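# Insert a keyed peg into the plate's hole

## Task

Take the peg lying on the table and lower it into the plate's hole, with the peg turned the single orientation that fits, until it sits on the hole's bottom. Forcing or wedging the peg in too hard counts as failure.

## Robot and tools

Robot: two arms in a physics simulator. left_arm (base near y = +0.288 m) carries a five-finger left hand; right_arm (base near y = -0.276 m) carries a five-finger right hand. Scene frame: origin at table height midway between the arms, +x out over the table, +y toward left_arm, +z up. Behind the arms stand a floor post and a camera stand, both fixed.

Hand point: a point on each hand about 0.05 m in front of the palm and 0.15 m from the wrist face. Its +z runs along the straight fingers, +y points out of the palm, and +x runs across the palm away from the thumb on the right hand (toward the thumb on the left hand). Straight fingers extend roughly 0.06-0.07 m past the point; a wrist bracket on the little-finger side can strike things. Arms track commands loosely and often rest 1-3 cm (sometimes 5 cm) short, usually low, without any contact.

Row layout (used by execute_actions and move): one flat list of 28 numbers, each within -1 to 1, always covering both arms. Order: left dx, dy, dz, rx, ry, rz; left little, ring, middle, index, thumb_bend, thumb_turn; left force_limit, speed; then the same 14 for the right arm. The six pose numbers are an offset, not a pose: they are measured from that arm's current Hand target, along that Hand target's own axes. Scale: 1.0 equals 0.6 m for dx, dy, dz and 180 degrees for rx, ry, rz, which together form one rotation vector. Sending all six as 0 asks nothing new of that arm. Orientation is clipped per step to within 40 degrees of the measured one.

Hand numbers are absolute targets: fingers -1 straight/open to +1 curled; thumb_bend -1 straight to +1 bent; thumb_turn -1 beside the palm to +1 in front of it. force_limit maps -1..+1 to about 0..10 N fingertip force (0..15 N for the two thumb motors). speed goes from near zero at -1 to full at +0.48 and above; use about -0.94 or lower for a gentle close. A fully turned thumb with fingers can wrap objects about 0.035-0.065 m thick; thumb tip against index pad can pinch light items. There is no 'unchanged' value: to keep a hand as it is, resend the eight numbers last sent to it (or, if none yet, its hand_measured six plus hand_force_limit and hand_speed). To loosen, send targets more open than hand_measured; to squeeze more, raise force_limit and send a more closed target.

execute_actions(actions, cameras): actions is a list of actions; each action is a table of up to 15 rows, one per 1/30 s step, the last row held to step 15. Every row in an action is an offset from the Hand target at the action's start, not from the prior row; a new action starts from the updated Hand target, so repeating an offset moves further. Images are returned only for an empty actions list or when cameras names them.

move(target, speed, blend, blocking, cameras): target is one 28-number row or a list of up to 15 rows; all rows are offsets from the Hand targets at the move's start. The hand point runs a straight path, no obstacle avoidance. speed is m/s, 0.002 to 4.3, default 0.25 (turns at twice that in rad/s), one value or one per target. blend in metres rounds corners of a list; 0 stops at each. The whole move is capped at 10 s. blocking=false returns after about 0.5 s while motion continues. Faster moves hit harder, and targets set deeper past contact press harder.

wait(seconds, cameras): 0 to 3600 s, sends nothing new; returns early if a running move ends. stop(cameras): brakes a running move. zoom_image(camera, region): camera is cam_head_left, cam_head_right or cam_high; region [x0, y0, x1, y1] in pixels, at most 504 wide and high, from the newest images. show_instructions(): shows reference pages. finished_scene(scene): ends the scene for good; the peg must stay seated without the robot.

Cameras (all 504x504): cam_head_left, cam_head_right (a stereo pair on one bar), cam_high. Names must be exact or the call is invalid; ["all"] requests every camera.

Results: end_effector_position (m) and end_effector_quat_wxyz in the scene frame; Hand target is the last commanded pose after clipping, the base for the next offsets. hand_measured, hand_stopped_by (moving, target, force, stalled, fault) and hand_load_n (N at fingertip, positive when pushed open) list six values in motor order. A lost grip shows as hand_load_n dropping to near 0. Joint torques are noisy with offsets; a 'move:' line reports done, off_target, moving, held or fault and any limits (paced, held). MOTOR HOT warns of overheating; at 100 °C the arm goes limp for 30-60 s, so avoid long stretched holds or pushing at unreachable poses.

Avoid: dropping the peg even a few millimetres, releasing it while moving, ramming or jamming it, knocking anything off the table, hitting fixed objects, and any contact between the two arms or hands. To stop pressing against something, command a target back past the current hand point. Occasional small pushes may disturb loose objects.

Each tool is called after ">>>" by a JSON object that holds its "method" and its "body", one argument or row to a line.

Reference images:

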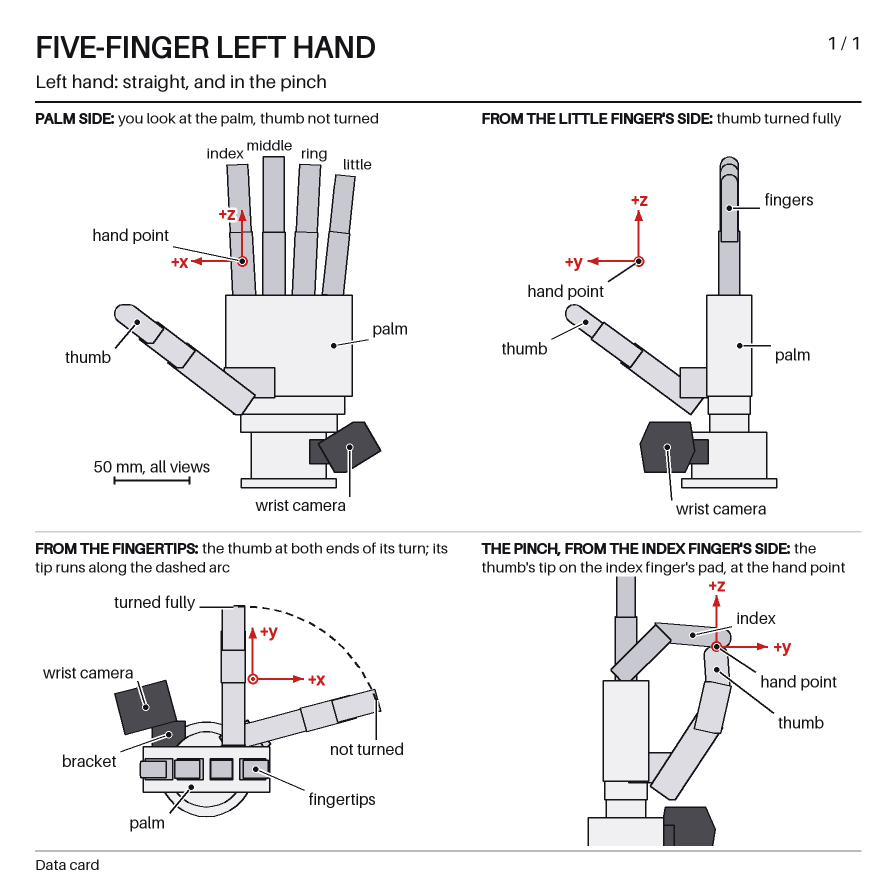

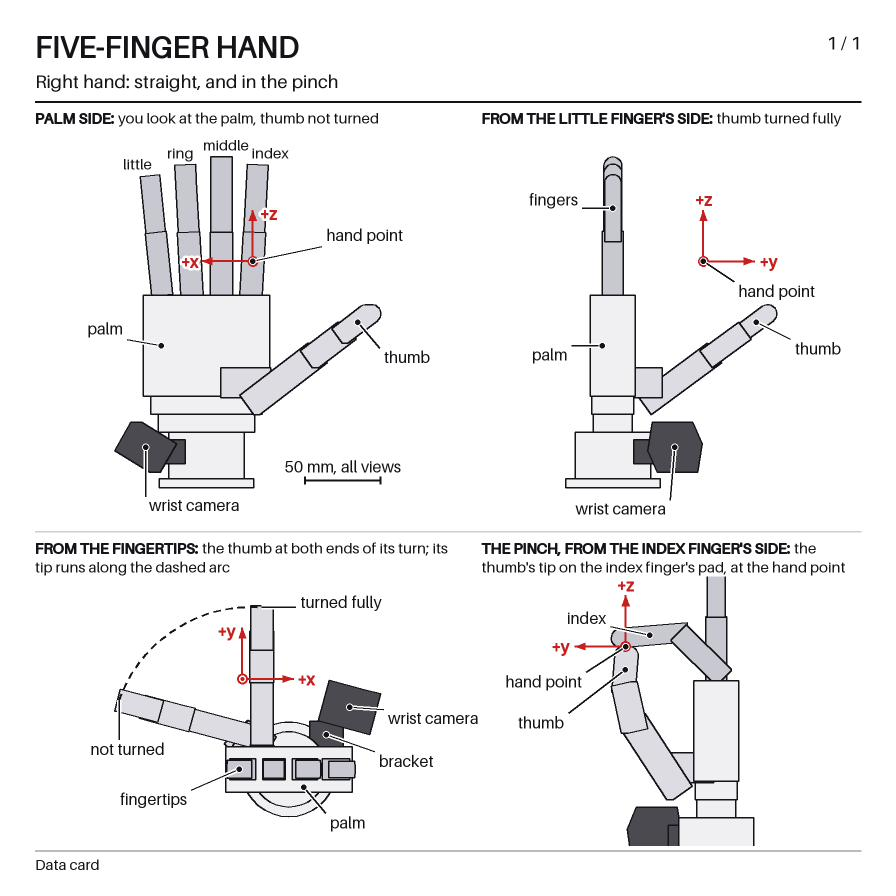

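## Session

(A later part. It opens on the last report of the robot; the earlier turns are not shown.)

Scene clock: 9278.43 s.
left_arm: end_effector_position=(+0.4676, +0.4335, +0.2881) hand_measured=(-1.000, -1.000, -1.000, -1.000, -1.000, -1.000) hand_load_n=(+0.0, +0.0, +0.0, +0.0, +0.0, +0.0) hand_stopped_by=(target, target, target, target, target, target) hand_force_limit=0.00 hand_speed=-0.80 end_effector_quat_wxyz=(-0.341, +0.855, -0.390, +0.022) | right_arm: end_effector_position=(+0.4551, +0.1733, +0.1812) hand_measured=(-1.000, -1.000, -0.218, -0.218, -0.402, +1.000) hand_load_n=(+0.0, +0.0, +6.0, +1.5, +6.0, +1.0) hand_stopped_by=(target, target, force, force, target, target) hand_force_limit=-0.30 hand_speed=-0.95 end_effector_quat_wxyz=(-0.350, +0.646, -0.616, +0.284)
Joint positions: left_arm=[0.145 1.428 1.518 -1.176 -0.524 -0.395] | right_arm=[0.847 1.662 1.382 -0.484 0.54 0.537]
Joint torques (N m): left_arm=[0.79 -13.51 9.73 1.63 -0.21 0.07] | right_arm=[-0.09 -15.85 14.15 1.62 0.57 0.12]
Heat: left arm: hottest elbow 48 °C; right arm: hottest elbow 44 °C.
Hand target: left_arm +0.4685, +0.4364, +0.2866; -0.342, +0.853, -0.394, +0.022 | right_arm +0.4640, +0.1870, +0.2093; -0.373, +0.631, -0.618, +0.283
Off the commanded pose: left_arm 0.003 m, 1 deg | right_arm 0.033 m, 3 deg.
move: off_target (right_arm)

>>> {"method": "move", "body": {
  "target": [
    [0,0,0,0,0,0,-1,-1,-1,-1,-1,-1,0,-0.8,-0.0066,-0.0006,0.0018,0,0,0,-1,-1,0.15,0.15,-0.4,1,-0.3,-0.95]
  ],
  "speed": [0.03],
  "cameras": ["all"]
}}

>>> {"method": "zoom_image", "body": {
  "camera": "cam_high",
  "region": [220, 186, 250, 216]
}}

Scene clock: 9286.97 s.
left_arm: end_effector_position=(+0.4676, +0.4335, +0.2881) hand_measured=(-1.000, -1.000, -1.000, -1.000, -1.000, -1.000) hand_load_n=(+0.0, +0.0, +0.0, +0.0, +0.0, +0.0) hand_stopped_by=(target, target, target, target, target, target) hand_force_limit=0.00 hand_speed=-0.80 end_effector_quat_wxyz=(-0.341, +0.855, -0.390, +0.022) | right_arm: end_effector_position=(+0.4546, +0.1736, +0.1802) hand_measured=(-1.000, -1.000, -0.218, -0.218, -0.402, +1.000) hand_load_n=(+0.0, +0.0, +6.0, +1.5, +5.5, +1.0) hand_stopped_by=(target, target, force, force, target, target) hand_force_limit=-0.30 hand_speed=-0.95 end_effector_quat_wxyz=(-0.349, +0.646, -0.616, +0.285)
Joint positions: left_arm=[0.145 1.428 1.518 -1.176 -0.524 -0.395] | right_arm=[0.849 1.663 1.382 -0.485 0.544 0.54]
Joint torques (N m): left_arm=[0.73 -13.51 9.72 1.63 -0.21 0.08] | right_arm=[1.08 -15.33 15.09 1.47 0.57 0.12]
Heat: left arm: hottest elbow 48 °C; right arm: hottest elbow 44 °C.
Hand target: left_arm +0.4685, +0.4364, +0.2866; -0.342, +0.853, -0.394, +0.022 | right_arm +0.4650, +0.1908, +0.2093; -0.373, +0.631, -0.618, +0.283
Off the commanded pose: left_arm 0.003 m, 1 deg | right_arm 0.036 m, 3 deg.
move: off_target (right_arm)

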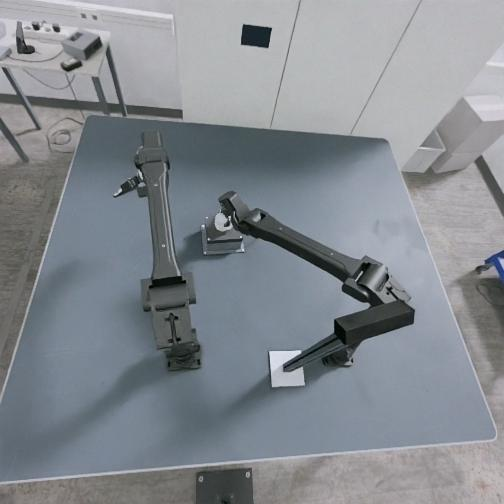

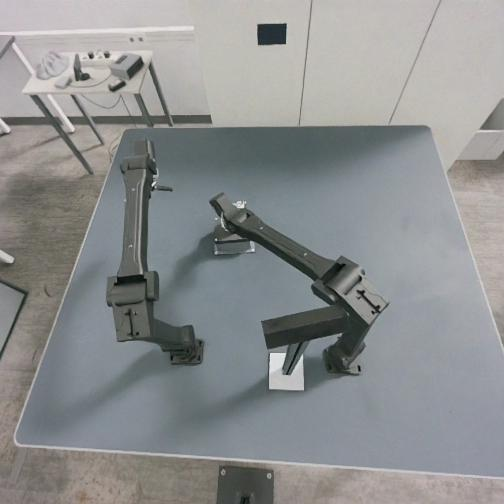

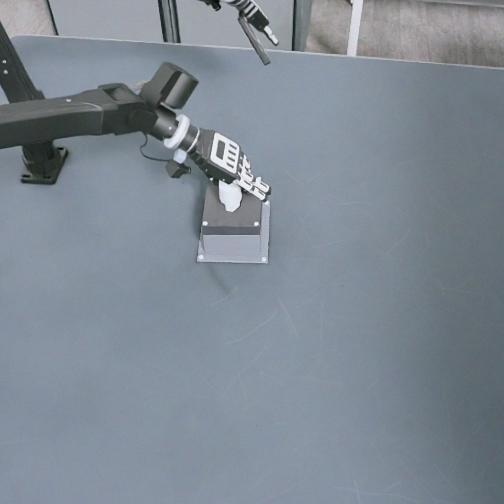

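Scaled by 16.800.

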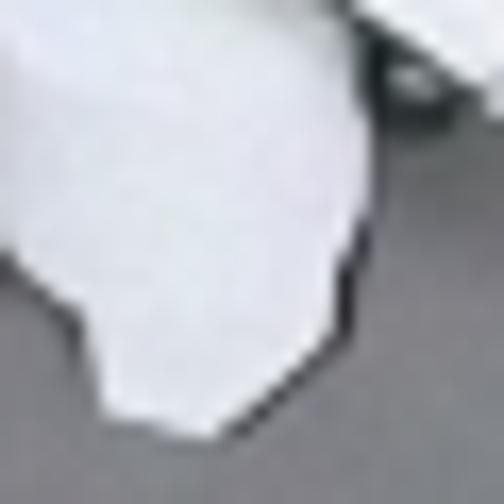

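>>> {"method": "move", "body": {
  "target": [
    [0,0,0,0,0,0,-1,-1,-1,-1,-1,-1,0,-0.8,-0.0041,-0.0003,0.0011,0,0,0,-1,-1,0.15,0.15,-0.4,1,-0.3,-0.95]
  ],
  "speed": [0.02],
  "cameras": ["all"]
}}

>>> {"method": "zoom_image", "body": {
  "camera": "cam_high",
  "region": [220, 186, 250, 216]
}}

Scene clock: 9309.03 s.
left_arm: end_effector_position=(+0.4676, +0.4335, +0.2881) hand_measured=(-1.000, -1.000, -1.000, -1.000, -1.000, -1.000) hand_load_n=(+0.0, +0.0, +0.0, +0.0, +0.0, +0.0) hand_stopped_by=(target, target, target, target, target, target) hand_force_limit=0.00 hand_speed=-0.80 end_effector_quat_wxyz=(-0.341, +0.855, -0.390, +0.022) | right_arm: end_effector_position=(+0.4542, +0.1745, +0.1798) hand_measured=(-1.000, -1.000, -0.218, -0.218, -0.402, +1.000) hand_load_n=(+0.0, +0.0, +6.0, +1.5, +6.0, +1.0) hand_stopped_by=(target, target, force, force, target, target) hand_force_limit=-0.30 hand_speed=-0.95 end_effector_quat_wxyz=(-0.348, +0.646, -0.616, +0.286)
Joint positions: left_arm=[0.145 1.428 1.518 -1.176 -0.524 -0.395] | right_arm=[0.851 1.666 1.385 -0.489 0.548 0.541]
Joint torques (N m): left_arm=[0.73 -13.51 9.72 1.63 -0.21 0.08] | right_arm=[1.14 -14.86 15.46 1.48 0.52 0.13]
Heat: left arm: hottest elbow 48 °C; right arm: hottest elbow 46 °C.
Hand target: left_arm +0.4685, +0.4364, +0.2866; -0.342, +0.853, -0.394, +0.022 | right_arm +0.4652, +0.1935, +0.2092; -0.373, +0.631, -0.618, +0.283
Off the commanded pose: left_arm 0.003 m, 1 deg | right_arm 0.037 m, 3 deg.
move: off_target (right_arm)

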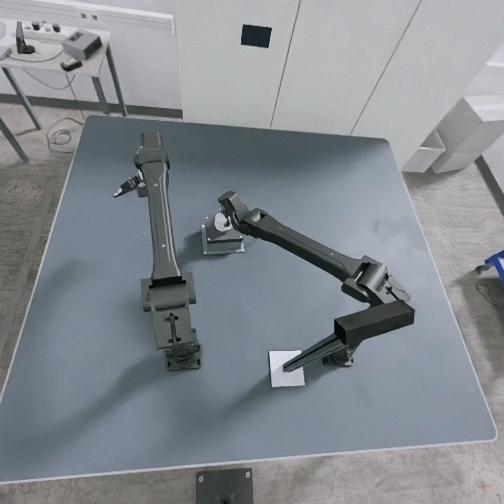

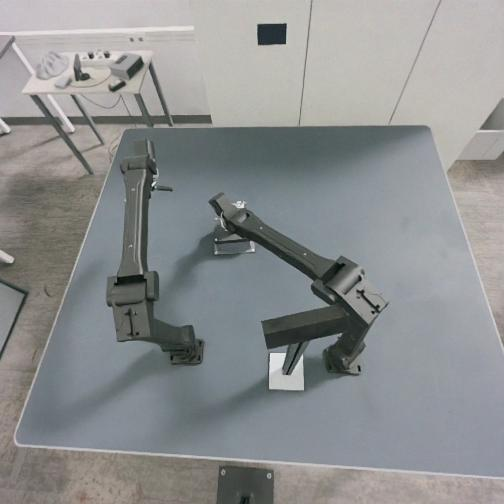

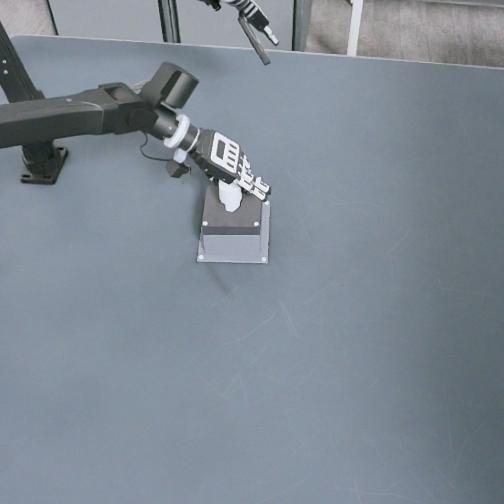

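Scaled by 16.800.

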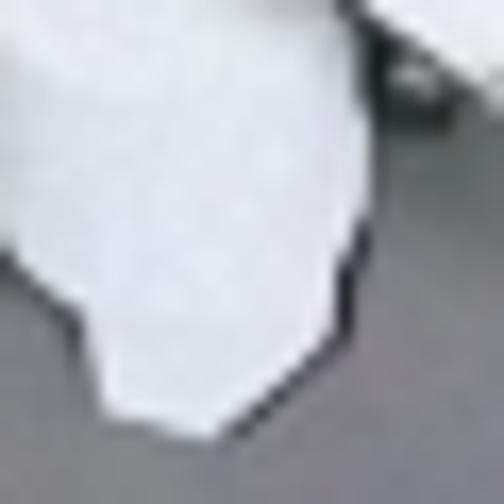

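>>> {"method": "move", "body": {
  "target": [
    [0,0,0,0,0,0,-1,-1,-1,-1,-1,-1,0,-0.8,-0.0050,-0.0003,0.0011,0,0,0,-1,-1,0.15,0.15,-0.4,1,-0.3,-0.95]
  ],
  "speed": [0.02],
  "cameras": ["all"]
}}

>>> {"method": "zoom_image", "body": {
  "camera": "cam_high",
  "region": [220, 186, 250, 216]
}}

>>> {"method": "zoom_image", "body": {
  "camera": "cam_head_left",
  "region": [210, 206, 238, 234]
}}

Scene clock: 9320.47 s.
left_arm: end_effector_position=(+0.4676, +0.4335, +0.2881) hand_measured=(-1.000, -1.000, -1.000, -1.000, -1.000, -1.000) hand_load_n=(+0.0, +0.0, +0.0, +0.0, +0.0, +0.0) hand_stopped_by=(target, target, target, target, target, target) hand_force_limit=0.00 hand_speed=-0.80 end_effector_quat_wxyz=(-0.341, +0.855, -0.390, +0.022) | right_arm: end_effector_position=(+0.4548, +0.1766, +0.1791) hand_measured=(-1.000, -1.000, -0.218, -0.218, -0.402, +1.000) hand_load_n=(+0.0, +0.0, +6.0, +1.5, +5.5, +1.0) hand_stopped_by=(target, target, force, force, target, target) hand_force_limit=-0.30 hand_speed=-0.95 end_effector_quat_wxyz=(-0.347, +0.647, -0.616, +0.287)
Joint positions: left_arm=[0.145 1.428 1.518 -1.176 -0.524 -0.395] | right_arm=[0.853 1.672 1.393 -0.493 0.55 0.541]
Joint torques (N m): left_arm=[0.67 -13.51 9.72 1.63 -0.21 0.08] | right_arm=[1.32 -15.38 15.45 1.46 0.51 0.16]
Heat: left arm: hottest elbow 48 °C; right arm: hottest elbow 48 °C.
Hand target: left_arm +0.4685, +0.4364, +0.2866; -0.342, +0.853, -0.394, +0.022 | right_arm +0.4657, +0.1965, +0.2095; -0.373, +0.631, -0.618, +0.283
Off the commanded pose: left_arm 0.003 m, 1 deg | right_arm 0.038 m, 4 deg.
move: off_target (right_arm)

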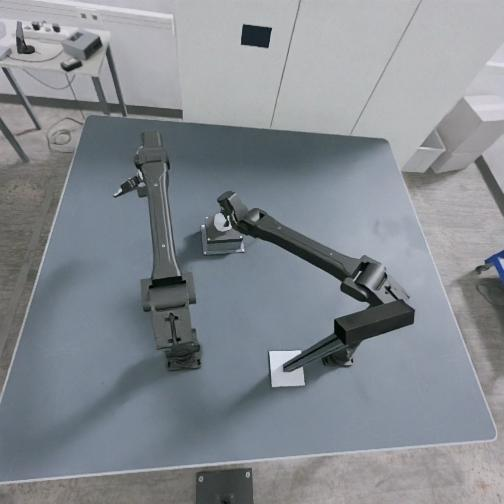

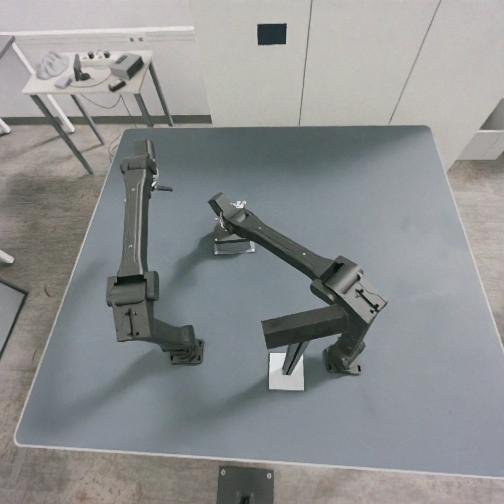

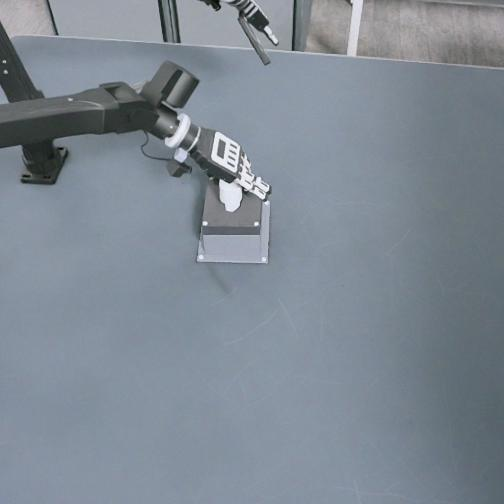

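Scaled by 16.800.

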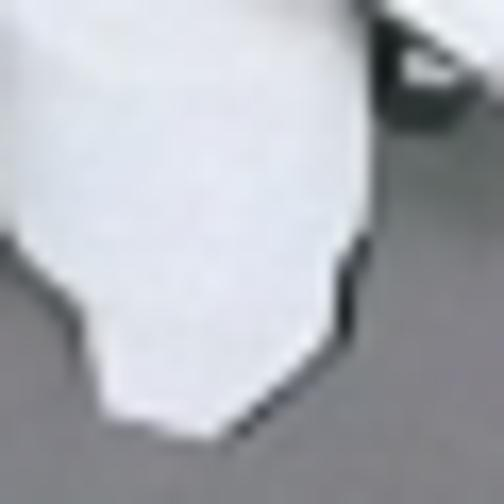

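Scaled by 18.000.

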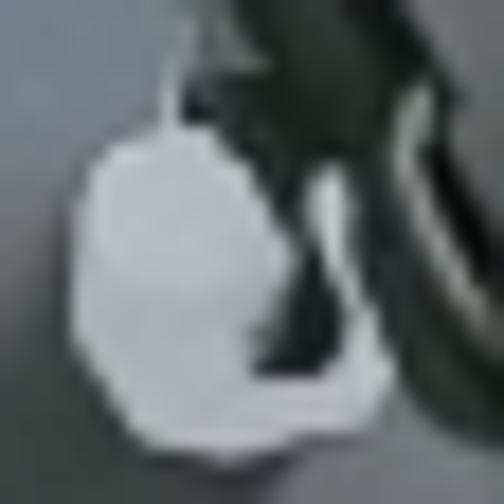

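>>> {"method": "move", "body": {
  "target": [
    [0,0,0,0,0,0,-1,-1,-1,-1,-1,-1,0,-0.8,0.0027,0.0002,0.0081,0,0,0,-1,-1,0.15,0.15,-0.4,1,-0.3,-0.95]
  ],
  "speed": [0.02],
  "cameras": ["all"]
}}

>>> {"method": "zoom_image", "body": {
  "camera": "cam_high",
  "region": [220, 186, 250, 216]
}}

>>> {"method": "zoom_image", "body": {
  "camera": "cam_head_left",
  "region": [210, 206, 238, 234]
}}

Scene clock: 9341.13 s.
left_arm: end_effector_position=(+0.4676, +0.4335, +0.2881) hand_measured=(-1.000, -1.000, -1.000, -1.000, -1.000, -1.000) hand_load_n=(+0.0, +0.0, +0.0, +0.0, +0.0, -0.5) hand_stopped_by=(target, target, target, target, target, target) hand_force_limit=0.00 hand_speed=-0.80 end_effector_quat_wxyz=(-0.341, +0.855, -0.390, +0.022) | right_arm: end_effector_position=(+0.4557, +0.1776, +0.1780) hand_measured=(-1.000, -1.000, -0.218, -0.218, -0.402, +1.000) hand_load_n=(+0.0, +0.0, +5.5, +1.0, +5.0, +1.5) hand_stopped_by=(target, target, force, force, target, target) hand_force_limit=-0.30 hand_speed=-0.95 end_effector_quat_wxyz=(-0.346, +0.647, -0.616, +0.287)
Joint positions: left_arm=[0.145 1.428 1.518 -1.176 -0.524 -0.395] | right_arm=[0.853 1.677 1.396 -0.493 0.55 0.541]
Joint torques (N m): left_arm=[0.73 -13.51 9.72 1.63 -0.21 0.07] | right_arm=[0.67 -15.21 15.17 1.95 0.35 0.11]
Heat: left arm: hottest elbow 48 °C; right arm: hottest elbow 47 °C.
Hand target: left_arm +0.4685, +0.4364, +0.2866; -0.342, +0.853, -0.394, +0.022 | right_arm +0.4697, +0.1955, +0.2064; -0.373, +0.631, -0.618, +0.283
Off the commanded pose: left_arm 0.003 m, 1 deg | right_arm 0.036 m, 4 deg.
move: off_target (right_arm)

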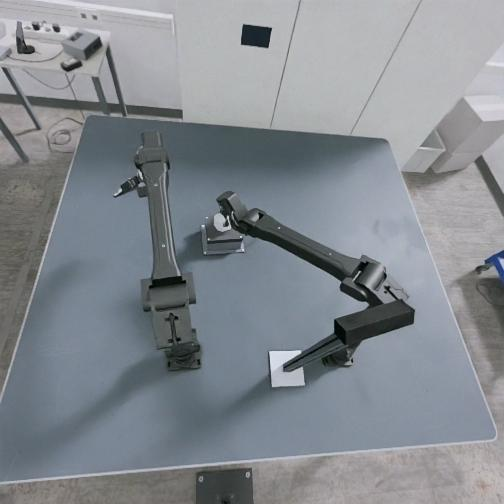

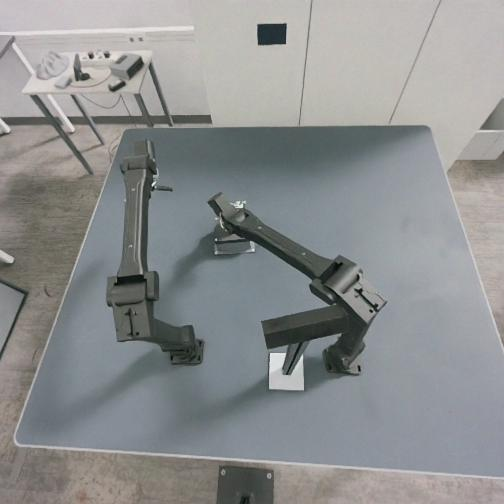

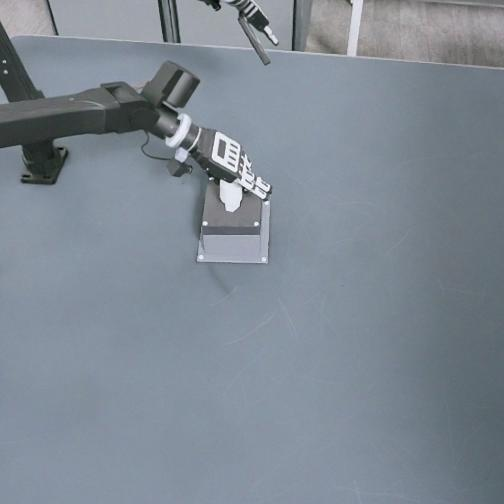

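Scaled by 16.800.

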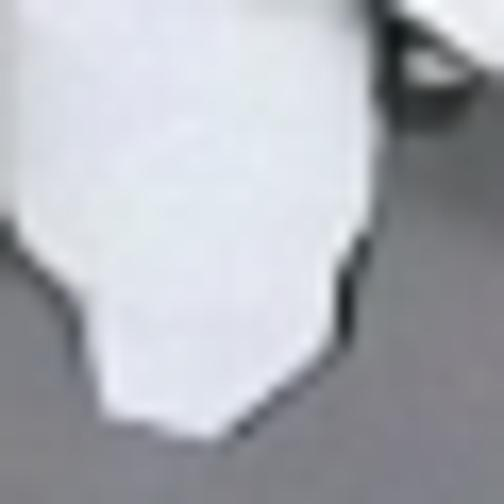

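Scaled by 18.000.

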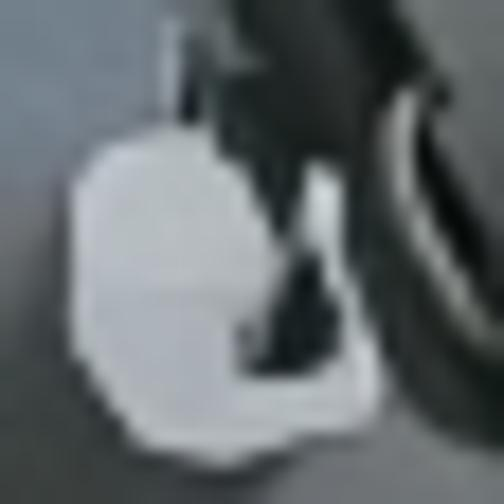

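>>> {"method": "move", "body": {
  "target": [
    [0,0,0,0,0,0,-1,-1,-1,-1,-1,-1,0,-0.8,0.0028,-0.0122,-0.0005,0,0,0,-1,-1,0.15,0.15,-0.4,1,-0.3,-0.95]
  ],
  "speed": [0.02],
  "cameras": ["all"]
}}

>>> {"method": "zoom_image", "body": {
  "camera": "cam_high",
  "region": [220, 186, 250, 216]
}}

>>> {"method": "zoom_image", "body": {
  "camera": "cam_head_left",
  "region": [210, 206, 238, 234]
}}

Scene clock: 9370.47 s.
left_arm: end_effector_position=(+0.4676, +0.4335, +0.2881) hand_measured=(-1.000, -1.000, -1.000, -1.000, -1.000, -1.000) hand_load_n=(+0.0, +0.0, +0.0, +0.0, +0.0, +0.0) hand_stopped_by=(target, target, target, target, target, target) hand_force_limit=0.00 hand_speed=-0.80 end_effector_quat_wxyz=(-0.341, +0.855, -0.390, +0.022) | right_arm: end_effector_position=(+0.4563, +0.1791, +0.1787) hand_measured=(-1.000, -1.000, -0.218, -0.218, -0.402, +1.000) hand_load_n=(+0.0, +0.0, +5.5, +1.5, +5.0, +1.0) hand_stopped_by=(target, target, force, force, target, target) hand_force_limit=-0.30 hand_speed=-0.95 end_effector_quat_wxyz=(-0.346, +0.648, -0.615, +0.285)
Joint positions: left_arm=[0.145 1.428 1.518 -1.176 -0.524 -0.395] | right_arm=[0.853 1.68 1.403 -0.498 0.547 0.541]
Joint torques (N m): left_arm=[0.67 -13.45 9.72 1.62 -0.21 0.08] | right_arm=[-0.09 -15.62 15.92 1.63 0.27 0.05]
Heat: left arm: hottest elbow 48 °C; right arm: hottest elbow 50 °C.
Hand target: left_arm +0.4685, +0.4364, +0.2866; -0.342, +0.853, -0.394, +0.022 | right_arm +0.4738, +0.1934, +0.2125; -0.373, +0.631, -0.618, +0.283
Off the commanded pose: left_arm 0.003 m, 1 deg | right_arm 0.041 m, 4 deg.
move: off_target (right_arm)

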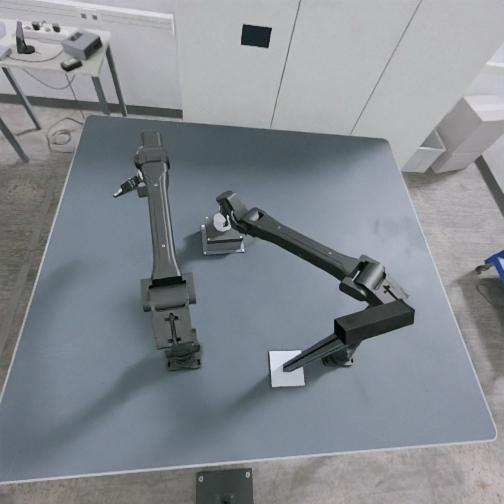

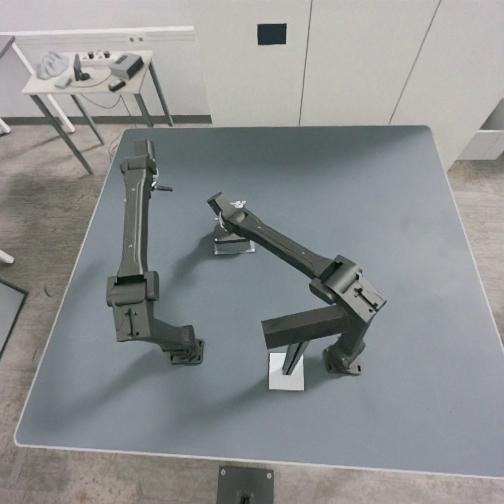

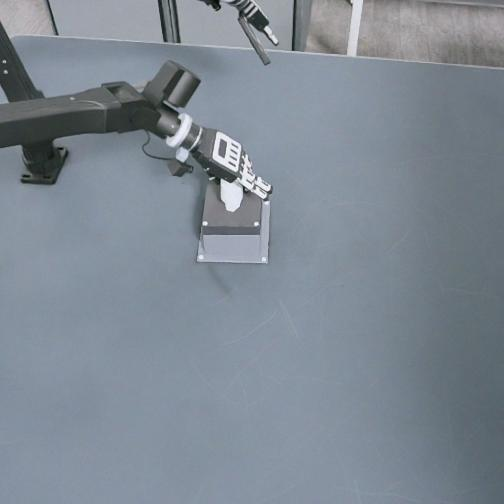

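Scaled by 16.800.

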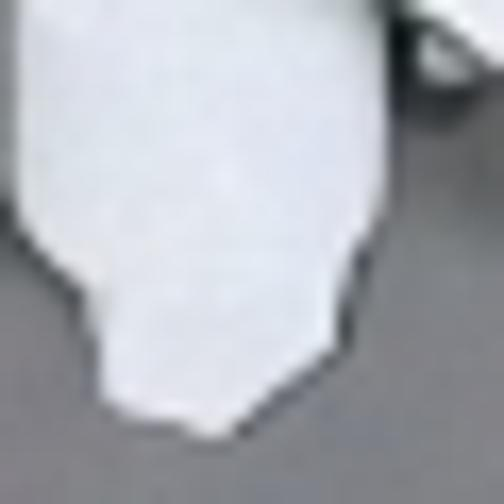

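Scaled by 18.000.

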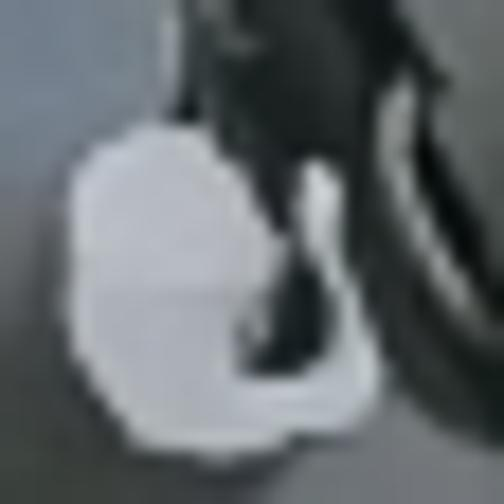

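>>> {"method": "move", "body": {
  "target": [
    [0,0,0,0,0,0,-1,-1,-1,-1,-1,-1,0,-0.8,0.0090,-0.0040,0.0040,0,0,0,-1,-1,0.15,0.15,-0.4,1,-0.3,-0.95]
  ],
  "speed": [0.02],
  "cameras": ["all"]
}}

>>> {"method": "zoom_image", "body": {
  "camera": "cam_high",
  "region": [220, 186, 250, 216]
}}

>>> {"method": "zoom_image", "body": {
  "camera": "cam_head_left",
  "region": [210, 206, 238, 234]
}}

Scene clock: 9385.13 s.
left_arm: end_effector_position=(+0.4676, +0.4335, +0.2881) hand_measured=(-1.000, -1.000, -1.000, -1.000, -1.000, -1.000) hand_load_n=(+0.0, +0.0, +0.0, +0.0, +0.0, +0.0) hand_stopped_by=(target, target, target, target, target, target) hand_force_limit=0.00 hand_speed=-0.80 end_effector_quat_wxyz=(-0.341, +0.855, -0.390, +0.022) | right_arm: end_effector_position=(+0.4585, +0.1771, +0.1782) hand_measured=(-1.000, -1.000, -0.218, -0.218, -0.402, +1.000) hand_load_n=(+0.0, +0.0, +5.5, +1.5, +5.0, +1.5) hand_stopped_by=(target, target, force, force, target, target) hand_force_limit=-0.30 hand_speed=-0.95 end_effector_quat_wxyz=(-0.346, +0.648, -0.617, +0.283)
Joint positions: left_arm=[0.145 1.428 1.518 -1.176 -0.524 -0.395] | right_arm=[0.846 1.681 1.404 -0.498 0.538 0.541]
Joint torques (N m): left_arm=[0.73 -13.57 9.72 1.63 -0.21 0.08] | right_arm=[-0.44 -15.91 15.38 1.87 0.3 -0.03]
Heat: left arm: hottest elbow 48 °C; right arm: hottest elbow 51 °C.
Hand target: left_arm +0.4685, +0.4364, +0.2866; -0.342, +0.853, -0.394, +0.022 | right_arm +0.4776, +0.1883, +0.2125; -0.373, +0.631, -0.618, +0.283
Off the commanded pose: left_arm 0.003 m, 1 deg | right_arm 0.041 m, 4 deg.
move: off_target (right_arm)

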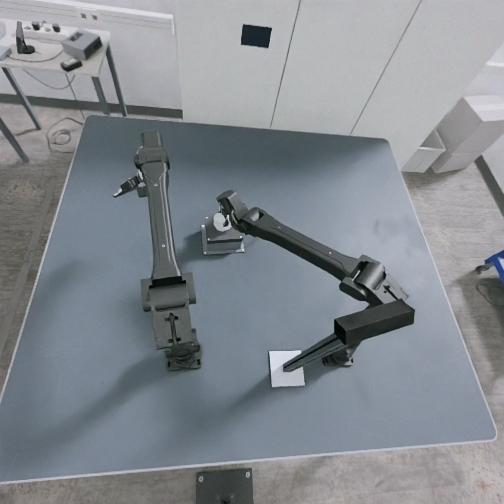

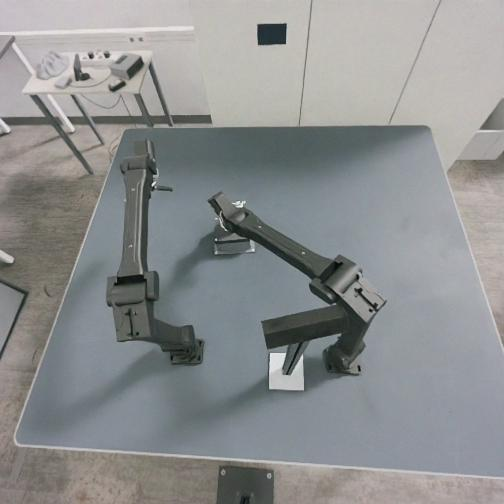

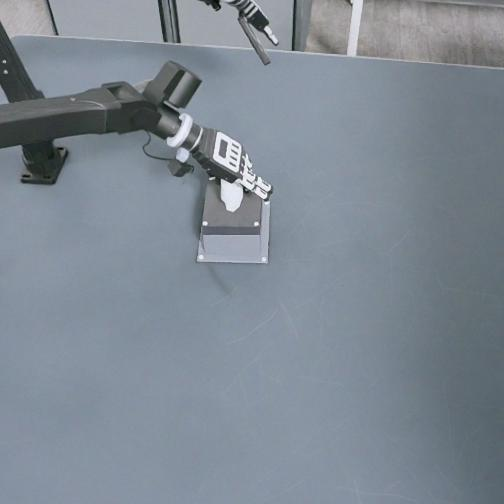

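Scaled by 16.800.

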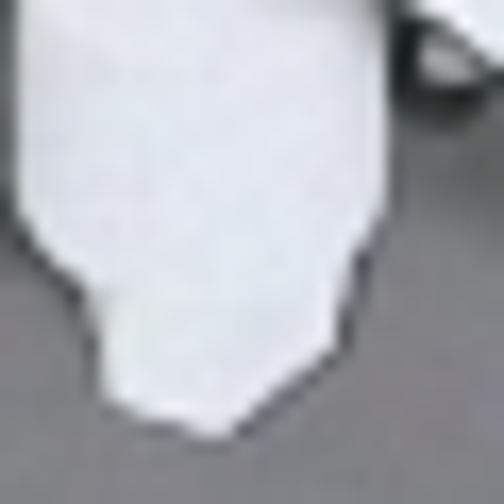

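Scaled by 18.000.

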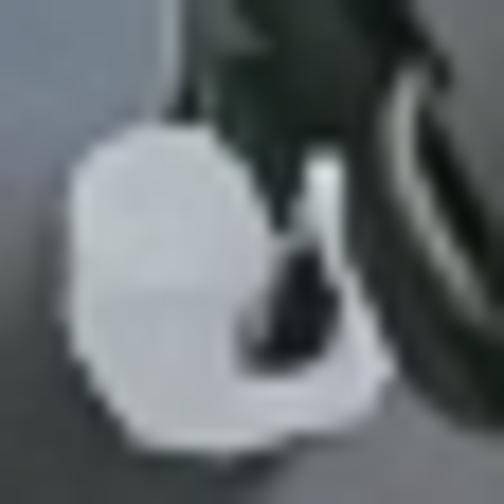

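>>> {"method": "wait", "body": {
  "seconds": 0.5,
  "cameras": ["all"]
}}

Scene clock: 9430.47 s.
left_arm: end_effector_position=(+0.4676, +0.4335, +0.2881) hand_measured=(-1.000, -1.000, -1.000, -1.000, -1.000, -1.000) hand_load_n=(+0.0, +0.0, +0.0, +0.0, +0.0, +0.0) hand_stopped_by=(target, target, target, target, target, target) hand_force_limit=0.00 hand_speed=-0.80 end_effector_quat_wxyz=(-0.341, +0.855, -0.390, +0.022) | right_arm: end_effector_position=(+0.4585, +0.1771, +0.1782) hand_measured=(-1.000, -1.000, -0.218, -0.218, -0.402, +1.000) hand_load_n=(+0.0, +0.0, +5.5, +1.5, +5.0, +1.5) hand_stopped_by=(target, target, force, force, target, target) hand_force_limit=-0.30 hand_speed=-0.95 end_effector_quat_wxyz=(-0.346, +0.648, -0.617, +0.283)
Joint positions: left_arm=[0.145 1.428 1.518 -1.176 -0.524 -0.395] | right_arm=[0.846 1.681 1.404 -0.498 0.538 0.541]
Joint torques (N m): left_arm=[0.73 -13.45 9.72 1.62 -0.21 0.08] | right_arm=[-0.38 -15.97 15.39 1.87 0.3 -0.04]
Heat: left arm: hottest elbow 48 °C; right arm: hottest elbow 51 °C.
Hand target: left_arm +0.4685, +0.4364, +0.2866; -0.342, +0.853, -0.394, +0.022 | right_arm +0.4776, +0.1883, +0.2125; -0.373, +0.631, -0.618, +0.283
Off the commanded pose: left_arm 0.003 m, 1 deg | right_arm 0.041 m, 4 deg.
wait: 0.50 s; at rest from the start

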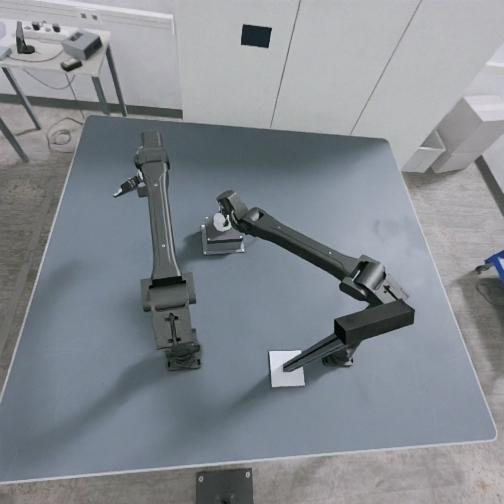

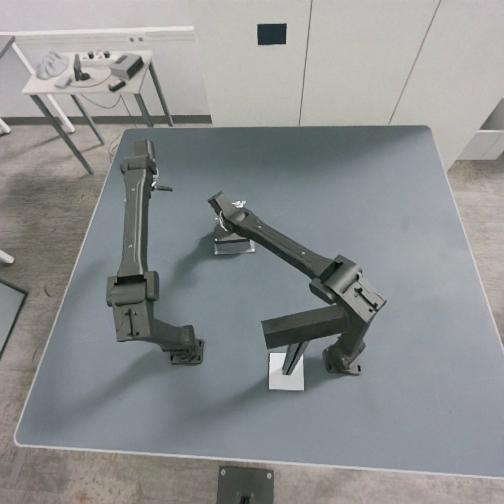

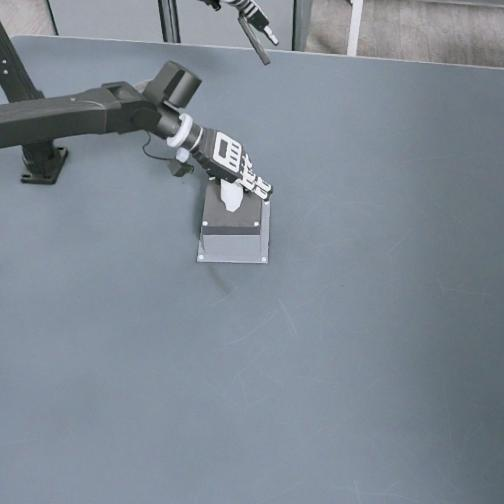

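>>> {"method": "move", "body": {
  "target": [0,0,0,0,0,0,-1,-1,-1,-1,-1,-1,0,-0.8,0.00255,0.00119,0.00669,0,0,0,-1,-1,0.15,0.15,-0.4,1,-0.3,-0.95],
  "speed": 0.02,
  "cameras": ["cam_high","cam_head_left"]
}}

>>> {"method": "zoom_image", "body": {
  "camera": "cam_high",
  "region": [220, 186, 250, 216]
}}

>>> {"method": "zoom_image", "body": {
  "camera": "cam_head_left",
  "region": [210, 205, 240, 235]
}}

Scene clock: 9440.07 s.
left_arm: end_effector_position=(+0.4676, +0.4335, +0.2881) hand_measured=(-1.000, -1.000, -1.000, -1.000, -1.000, -1.000) hand_load_n=(+0.0, +0.0, +0.0, +0.0, +0.0, +0.0) hand_stopped_by=(target, target, target, target, target, target) hand_force_limit=0.00 hand_speed=-0.80 end_effector_quat_wxyz=(-0.341, +0.855, -0.390, +0.022) | right_arm: end_effector_position=(+0.4594, +0.1763, +0.1781) hand_measured=(-1.000, -1.000, -0.218, -0.218, -0.402, +1.000) hand_load_n=(+0.0, +0.0, +5.5, +1.5, +5.0, +2.0) hand_stopped_by=(target, target, force, force, target, target) hand_force_limit=-0.30 hand_speed=-0.95 end_effector_quat_wxyz=(-0.346, +0.648, -0.618, +0.281)
Joint positions: left_arm=[0.145 1.428 1.518 -1.176 -0.524 -0.395] | right_arm=[0.843 1.681 1.404 -0.498 0.533 0.541]
Joint torques (N m): left_arm=[0.73 -13.51 9.72 1.62 -0.21 0.07] | right_arm=[-0.15 -15.5 15.23 2.24 0.3 -0.07]
Heat: left arm: hottest elbow 48 °C; right arm: hottest elbow 51 °C.
Hand target: left_arm +0.4685, +0.4364, +0.2866; -0.342, +0.853, -0.394, +0.022 | right_arm +0.4806, +0.1873, +0.2095; -0.373, +0.631, -0.618, +0.283
Off the commanded pose: left_arm 0.003 m, 1 deg | right_arm 0.039 m, 4 deg.
move: off_target (right_arm)
Images, in order (width x height): cam_head_left 504x504, cam_high 504x504.

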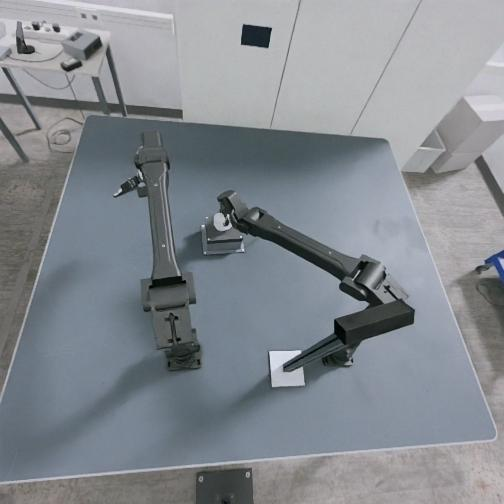

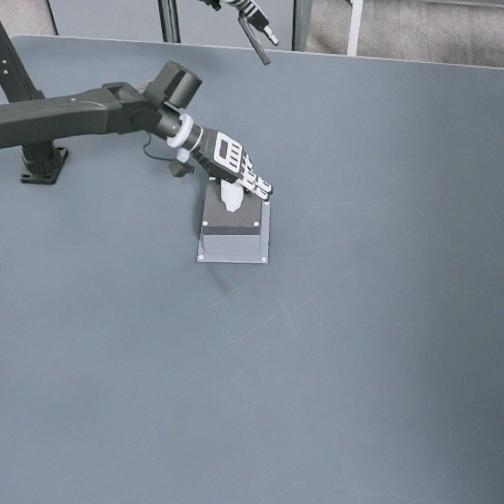

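Scaled by 16.800.

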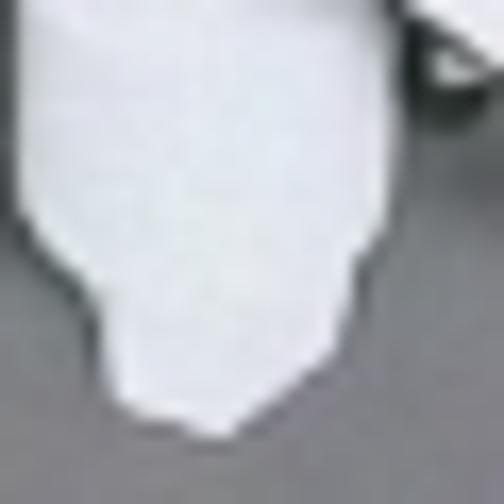

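Scaled by 16.800.

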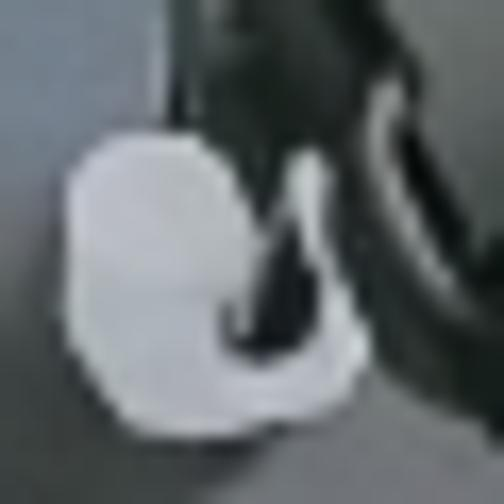

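>>> {"method": "move", "body": {
  "target": [0,0,0,0,0,0,-1,-1,-1,-1,-1,-1,0,-0.8,0.00038,-0.00285,0.00409,0,0,0,-1,-1,0.15,0.15,-0.4,1,-0.3,-0.95],
  "speed": 0.02,
  "cameras": ["cam_high","cam_head_left"]
}}

>>> {"method": "zoom_image", "body": {
  "camera": "cam_high",
  "region": [220, 186, 250, 216]
}}

Scene clock: 9459.80 s.
left_arm: end_effector_position=(+0.4676, +0.4335, +0.2881) hand_measured=(-1.000, -1.000, -1.000, -1.000, -1.000, -1.000) hand_load_n=(-0.5, +0.0, +0.0, +0.0, -0.5, +0.0) hand_stopped_by=(target, target, target, target, target, target) hand_force_limit=0.00 hand_speed=-0.80 end_effector_quat_wxyz=(-0.341, +0.855, -0.390, +0.022) | right_arm: end_effector_position=(+0.4602, +0.1763, +0.1785) hand_measured=(-1.000, -1.000, -0.218, -0.218, -0.402, +1.000) hand_load_n=(+0.0, +0.0, +5.5, +1.0, +5.0, +1.5) hand_stopped_by=(target, target, force, force, target, target) hand_force_limit=-0.30 hand_speed=-0.95 end_effector_quat_wxyz=(-0.346, +0.648, -0.618, +0.280)
Joint positions: left_arm=[0.145 1.428 1.518 -1.176 -0.524 -0.395] | right_arm=[0.841 1.681 1.405 -0.498 0.528 0.541]
Joint torques (N m): left_arm=[0.73 -13.51 9.72 1.63 -0.21 0.07] | right_arm=[-0.73 -15.21 15.61 2.26 0.4 -0.1]
Heat: left arm: hottest elbow 48 °C; right arm: hottest elbow 51 °C.
Hand target: left_arm +0.4685, +0.4364, +0.2866; -0.342, +0.853, -0.394, +0.022 | right_arm +0.4836, +0.1873, +0.2095; -0.373, +0.631, -0.618, +0.283
Off the commanded pose: left_arm 0.003 m, 1 deg | right_arm 0.040 m, 4 deg.
move: off_target (right_arm)
Images, in order (width x height): cam_head_left 504x504, cam_high 504x504.

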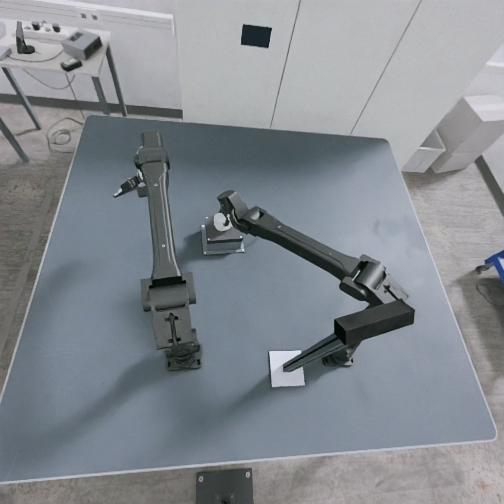

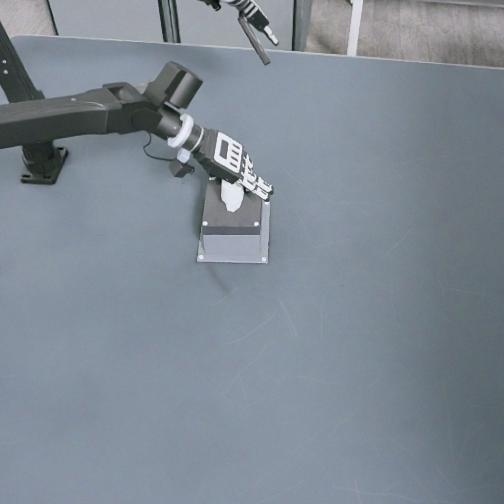

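Scaled by 16.800.

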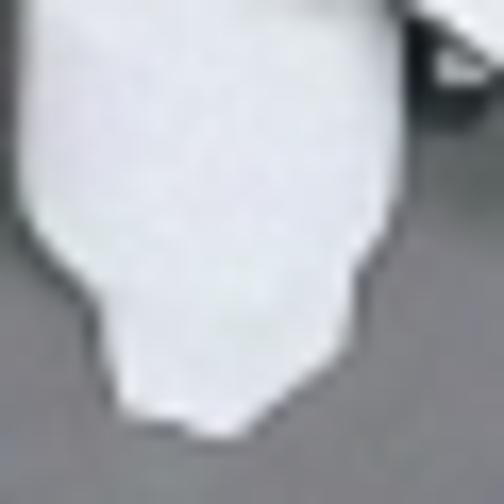

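>>> {"method": "move", "body": {
  "target": [0,0,0,0,0,0,-1,-1,-1,-1,-1,-1,0,-0.8,0.001,0.00589,0.00603,0,0,0,-1,-1,0.15,0.15,-0.4,1,-0.3,-0.95],
  "speed": 0.02,
  "cameras": ["cam_high","cam_head_left"]
}}

>>> {"method": "zoom_image", "body": {
  "camera": "cam_high",
  "region": [220, 186, 250, 216]
}}

Scene clock: 9469.83 s.
left_arm: end_effector_position=(+0.4676, +0.4335, +0.2881) hand_measured=(-1.000, -1.000, -1.000, -1.000, -1.000, -1.000) hand_load_n=(+0.0, +0.0, +0.0, +0.0, +0.0, +0.0) hand_stopped_by=(target, target, target, target, target, target) hand_force_limit=0.00 hand_speed=-0.80 end_effector_quat_wxyz=(-0.341, +0.855, -0.390, +0.022) | right_arm: end_effector_position=(+0.4603, +0.1764, +0.1780) hand_measured=(-1.000, -1.000, -0.218, -0.218, -0.402, +1.000) hand_load_n=(+0.0, +0.0, +5.5, +1.0, +5.0, +1.0) hand_stopped_by=(target, target, force, force, target, target) hand_force_limit=-0.30 hand_speed=-0.95 end_effector_quat_wxyz=(-0.346, +0.648, -0.618, +0.279)
Joint positions: left_arm=[0.145 1.428 1.518 -1.176 -0.524 -0.395] | right_arm=[0.84 1.682 1.405 -0.498 0.528 0.541]
Joint torques (N m): left_arm=[0.73 -13.45 9.72 1.63 -0.21 0.07] | right_arm=[-0.97 -14.92 15.02 2.74 0.4 -0.11]
Heat: left arm: hottest elbow 48 °C; right arm: hottest elbow 50 °C.
Hand target: left_arm +0.4685, +0.4364, +0.2866; -0.342, +0.853, -0.394, +0.022 | right_arm +0.4846, +0.1873, +0.2046; -0.373, +0.631, -0.618, +0.283
Off the commanded pose: left_arm 0.003 m, 1 deg | right_arm 0.038 m, 4 deg.
move: off_target (right_arm)
Images, in order (width x height): cam_head_left 504x504, cam_high 504x504.

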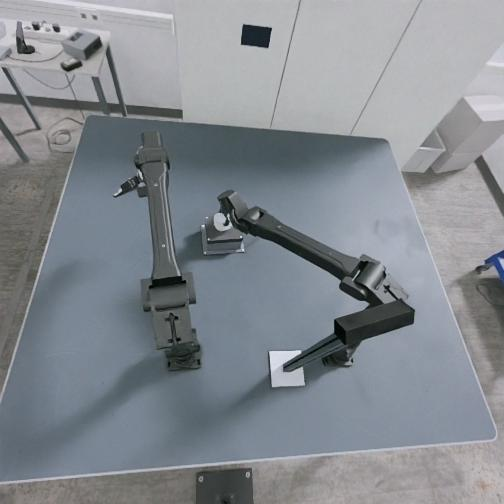

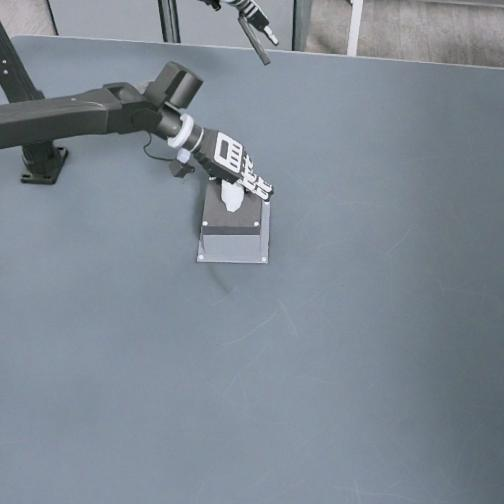

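Scaled by 16.800.

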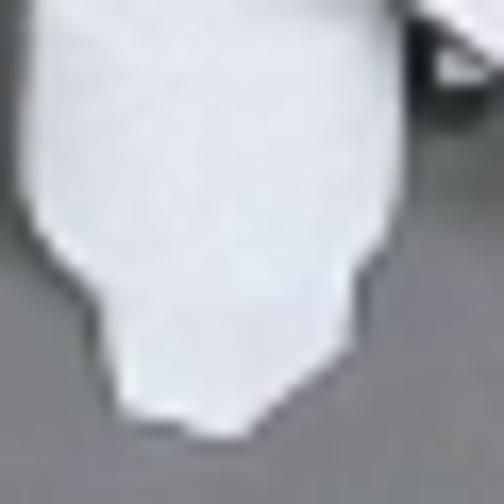

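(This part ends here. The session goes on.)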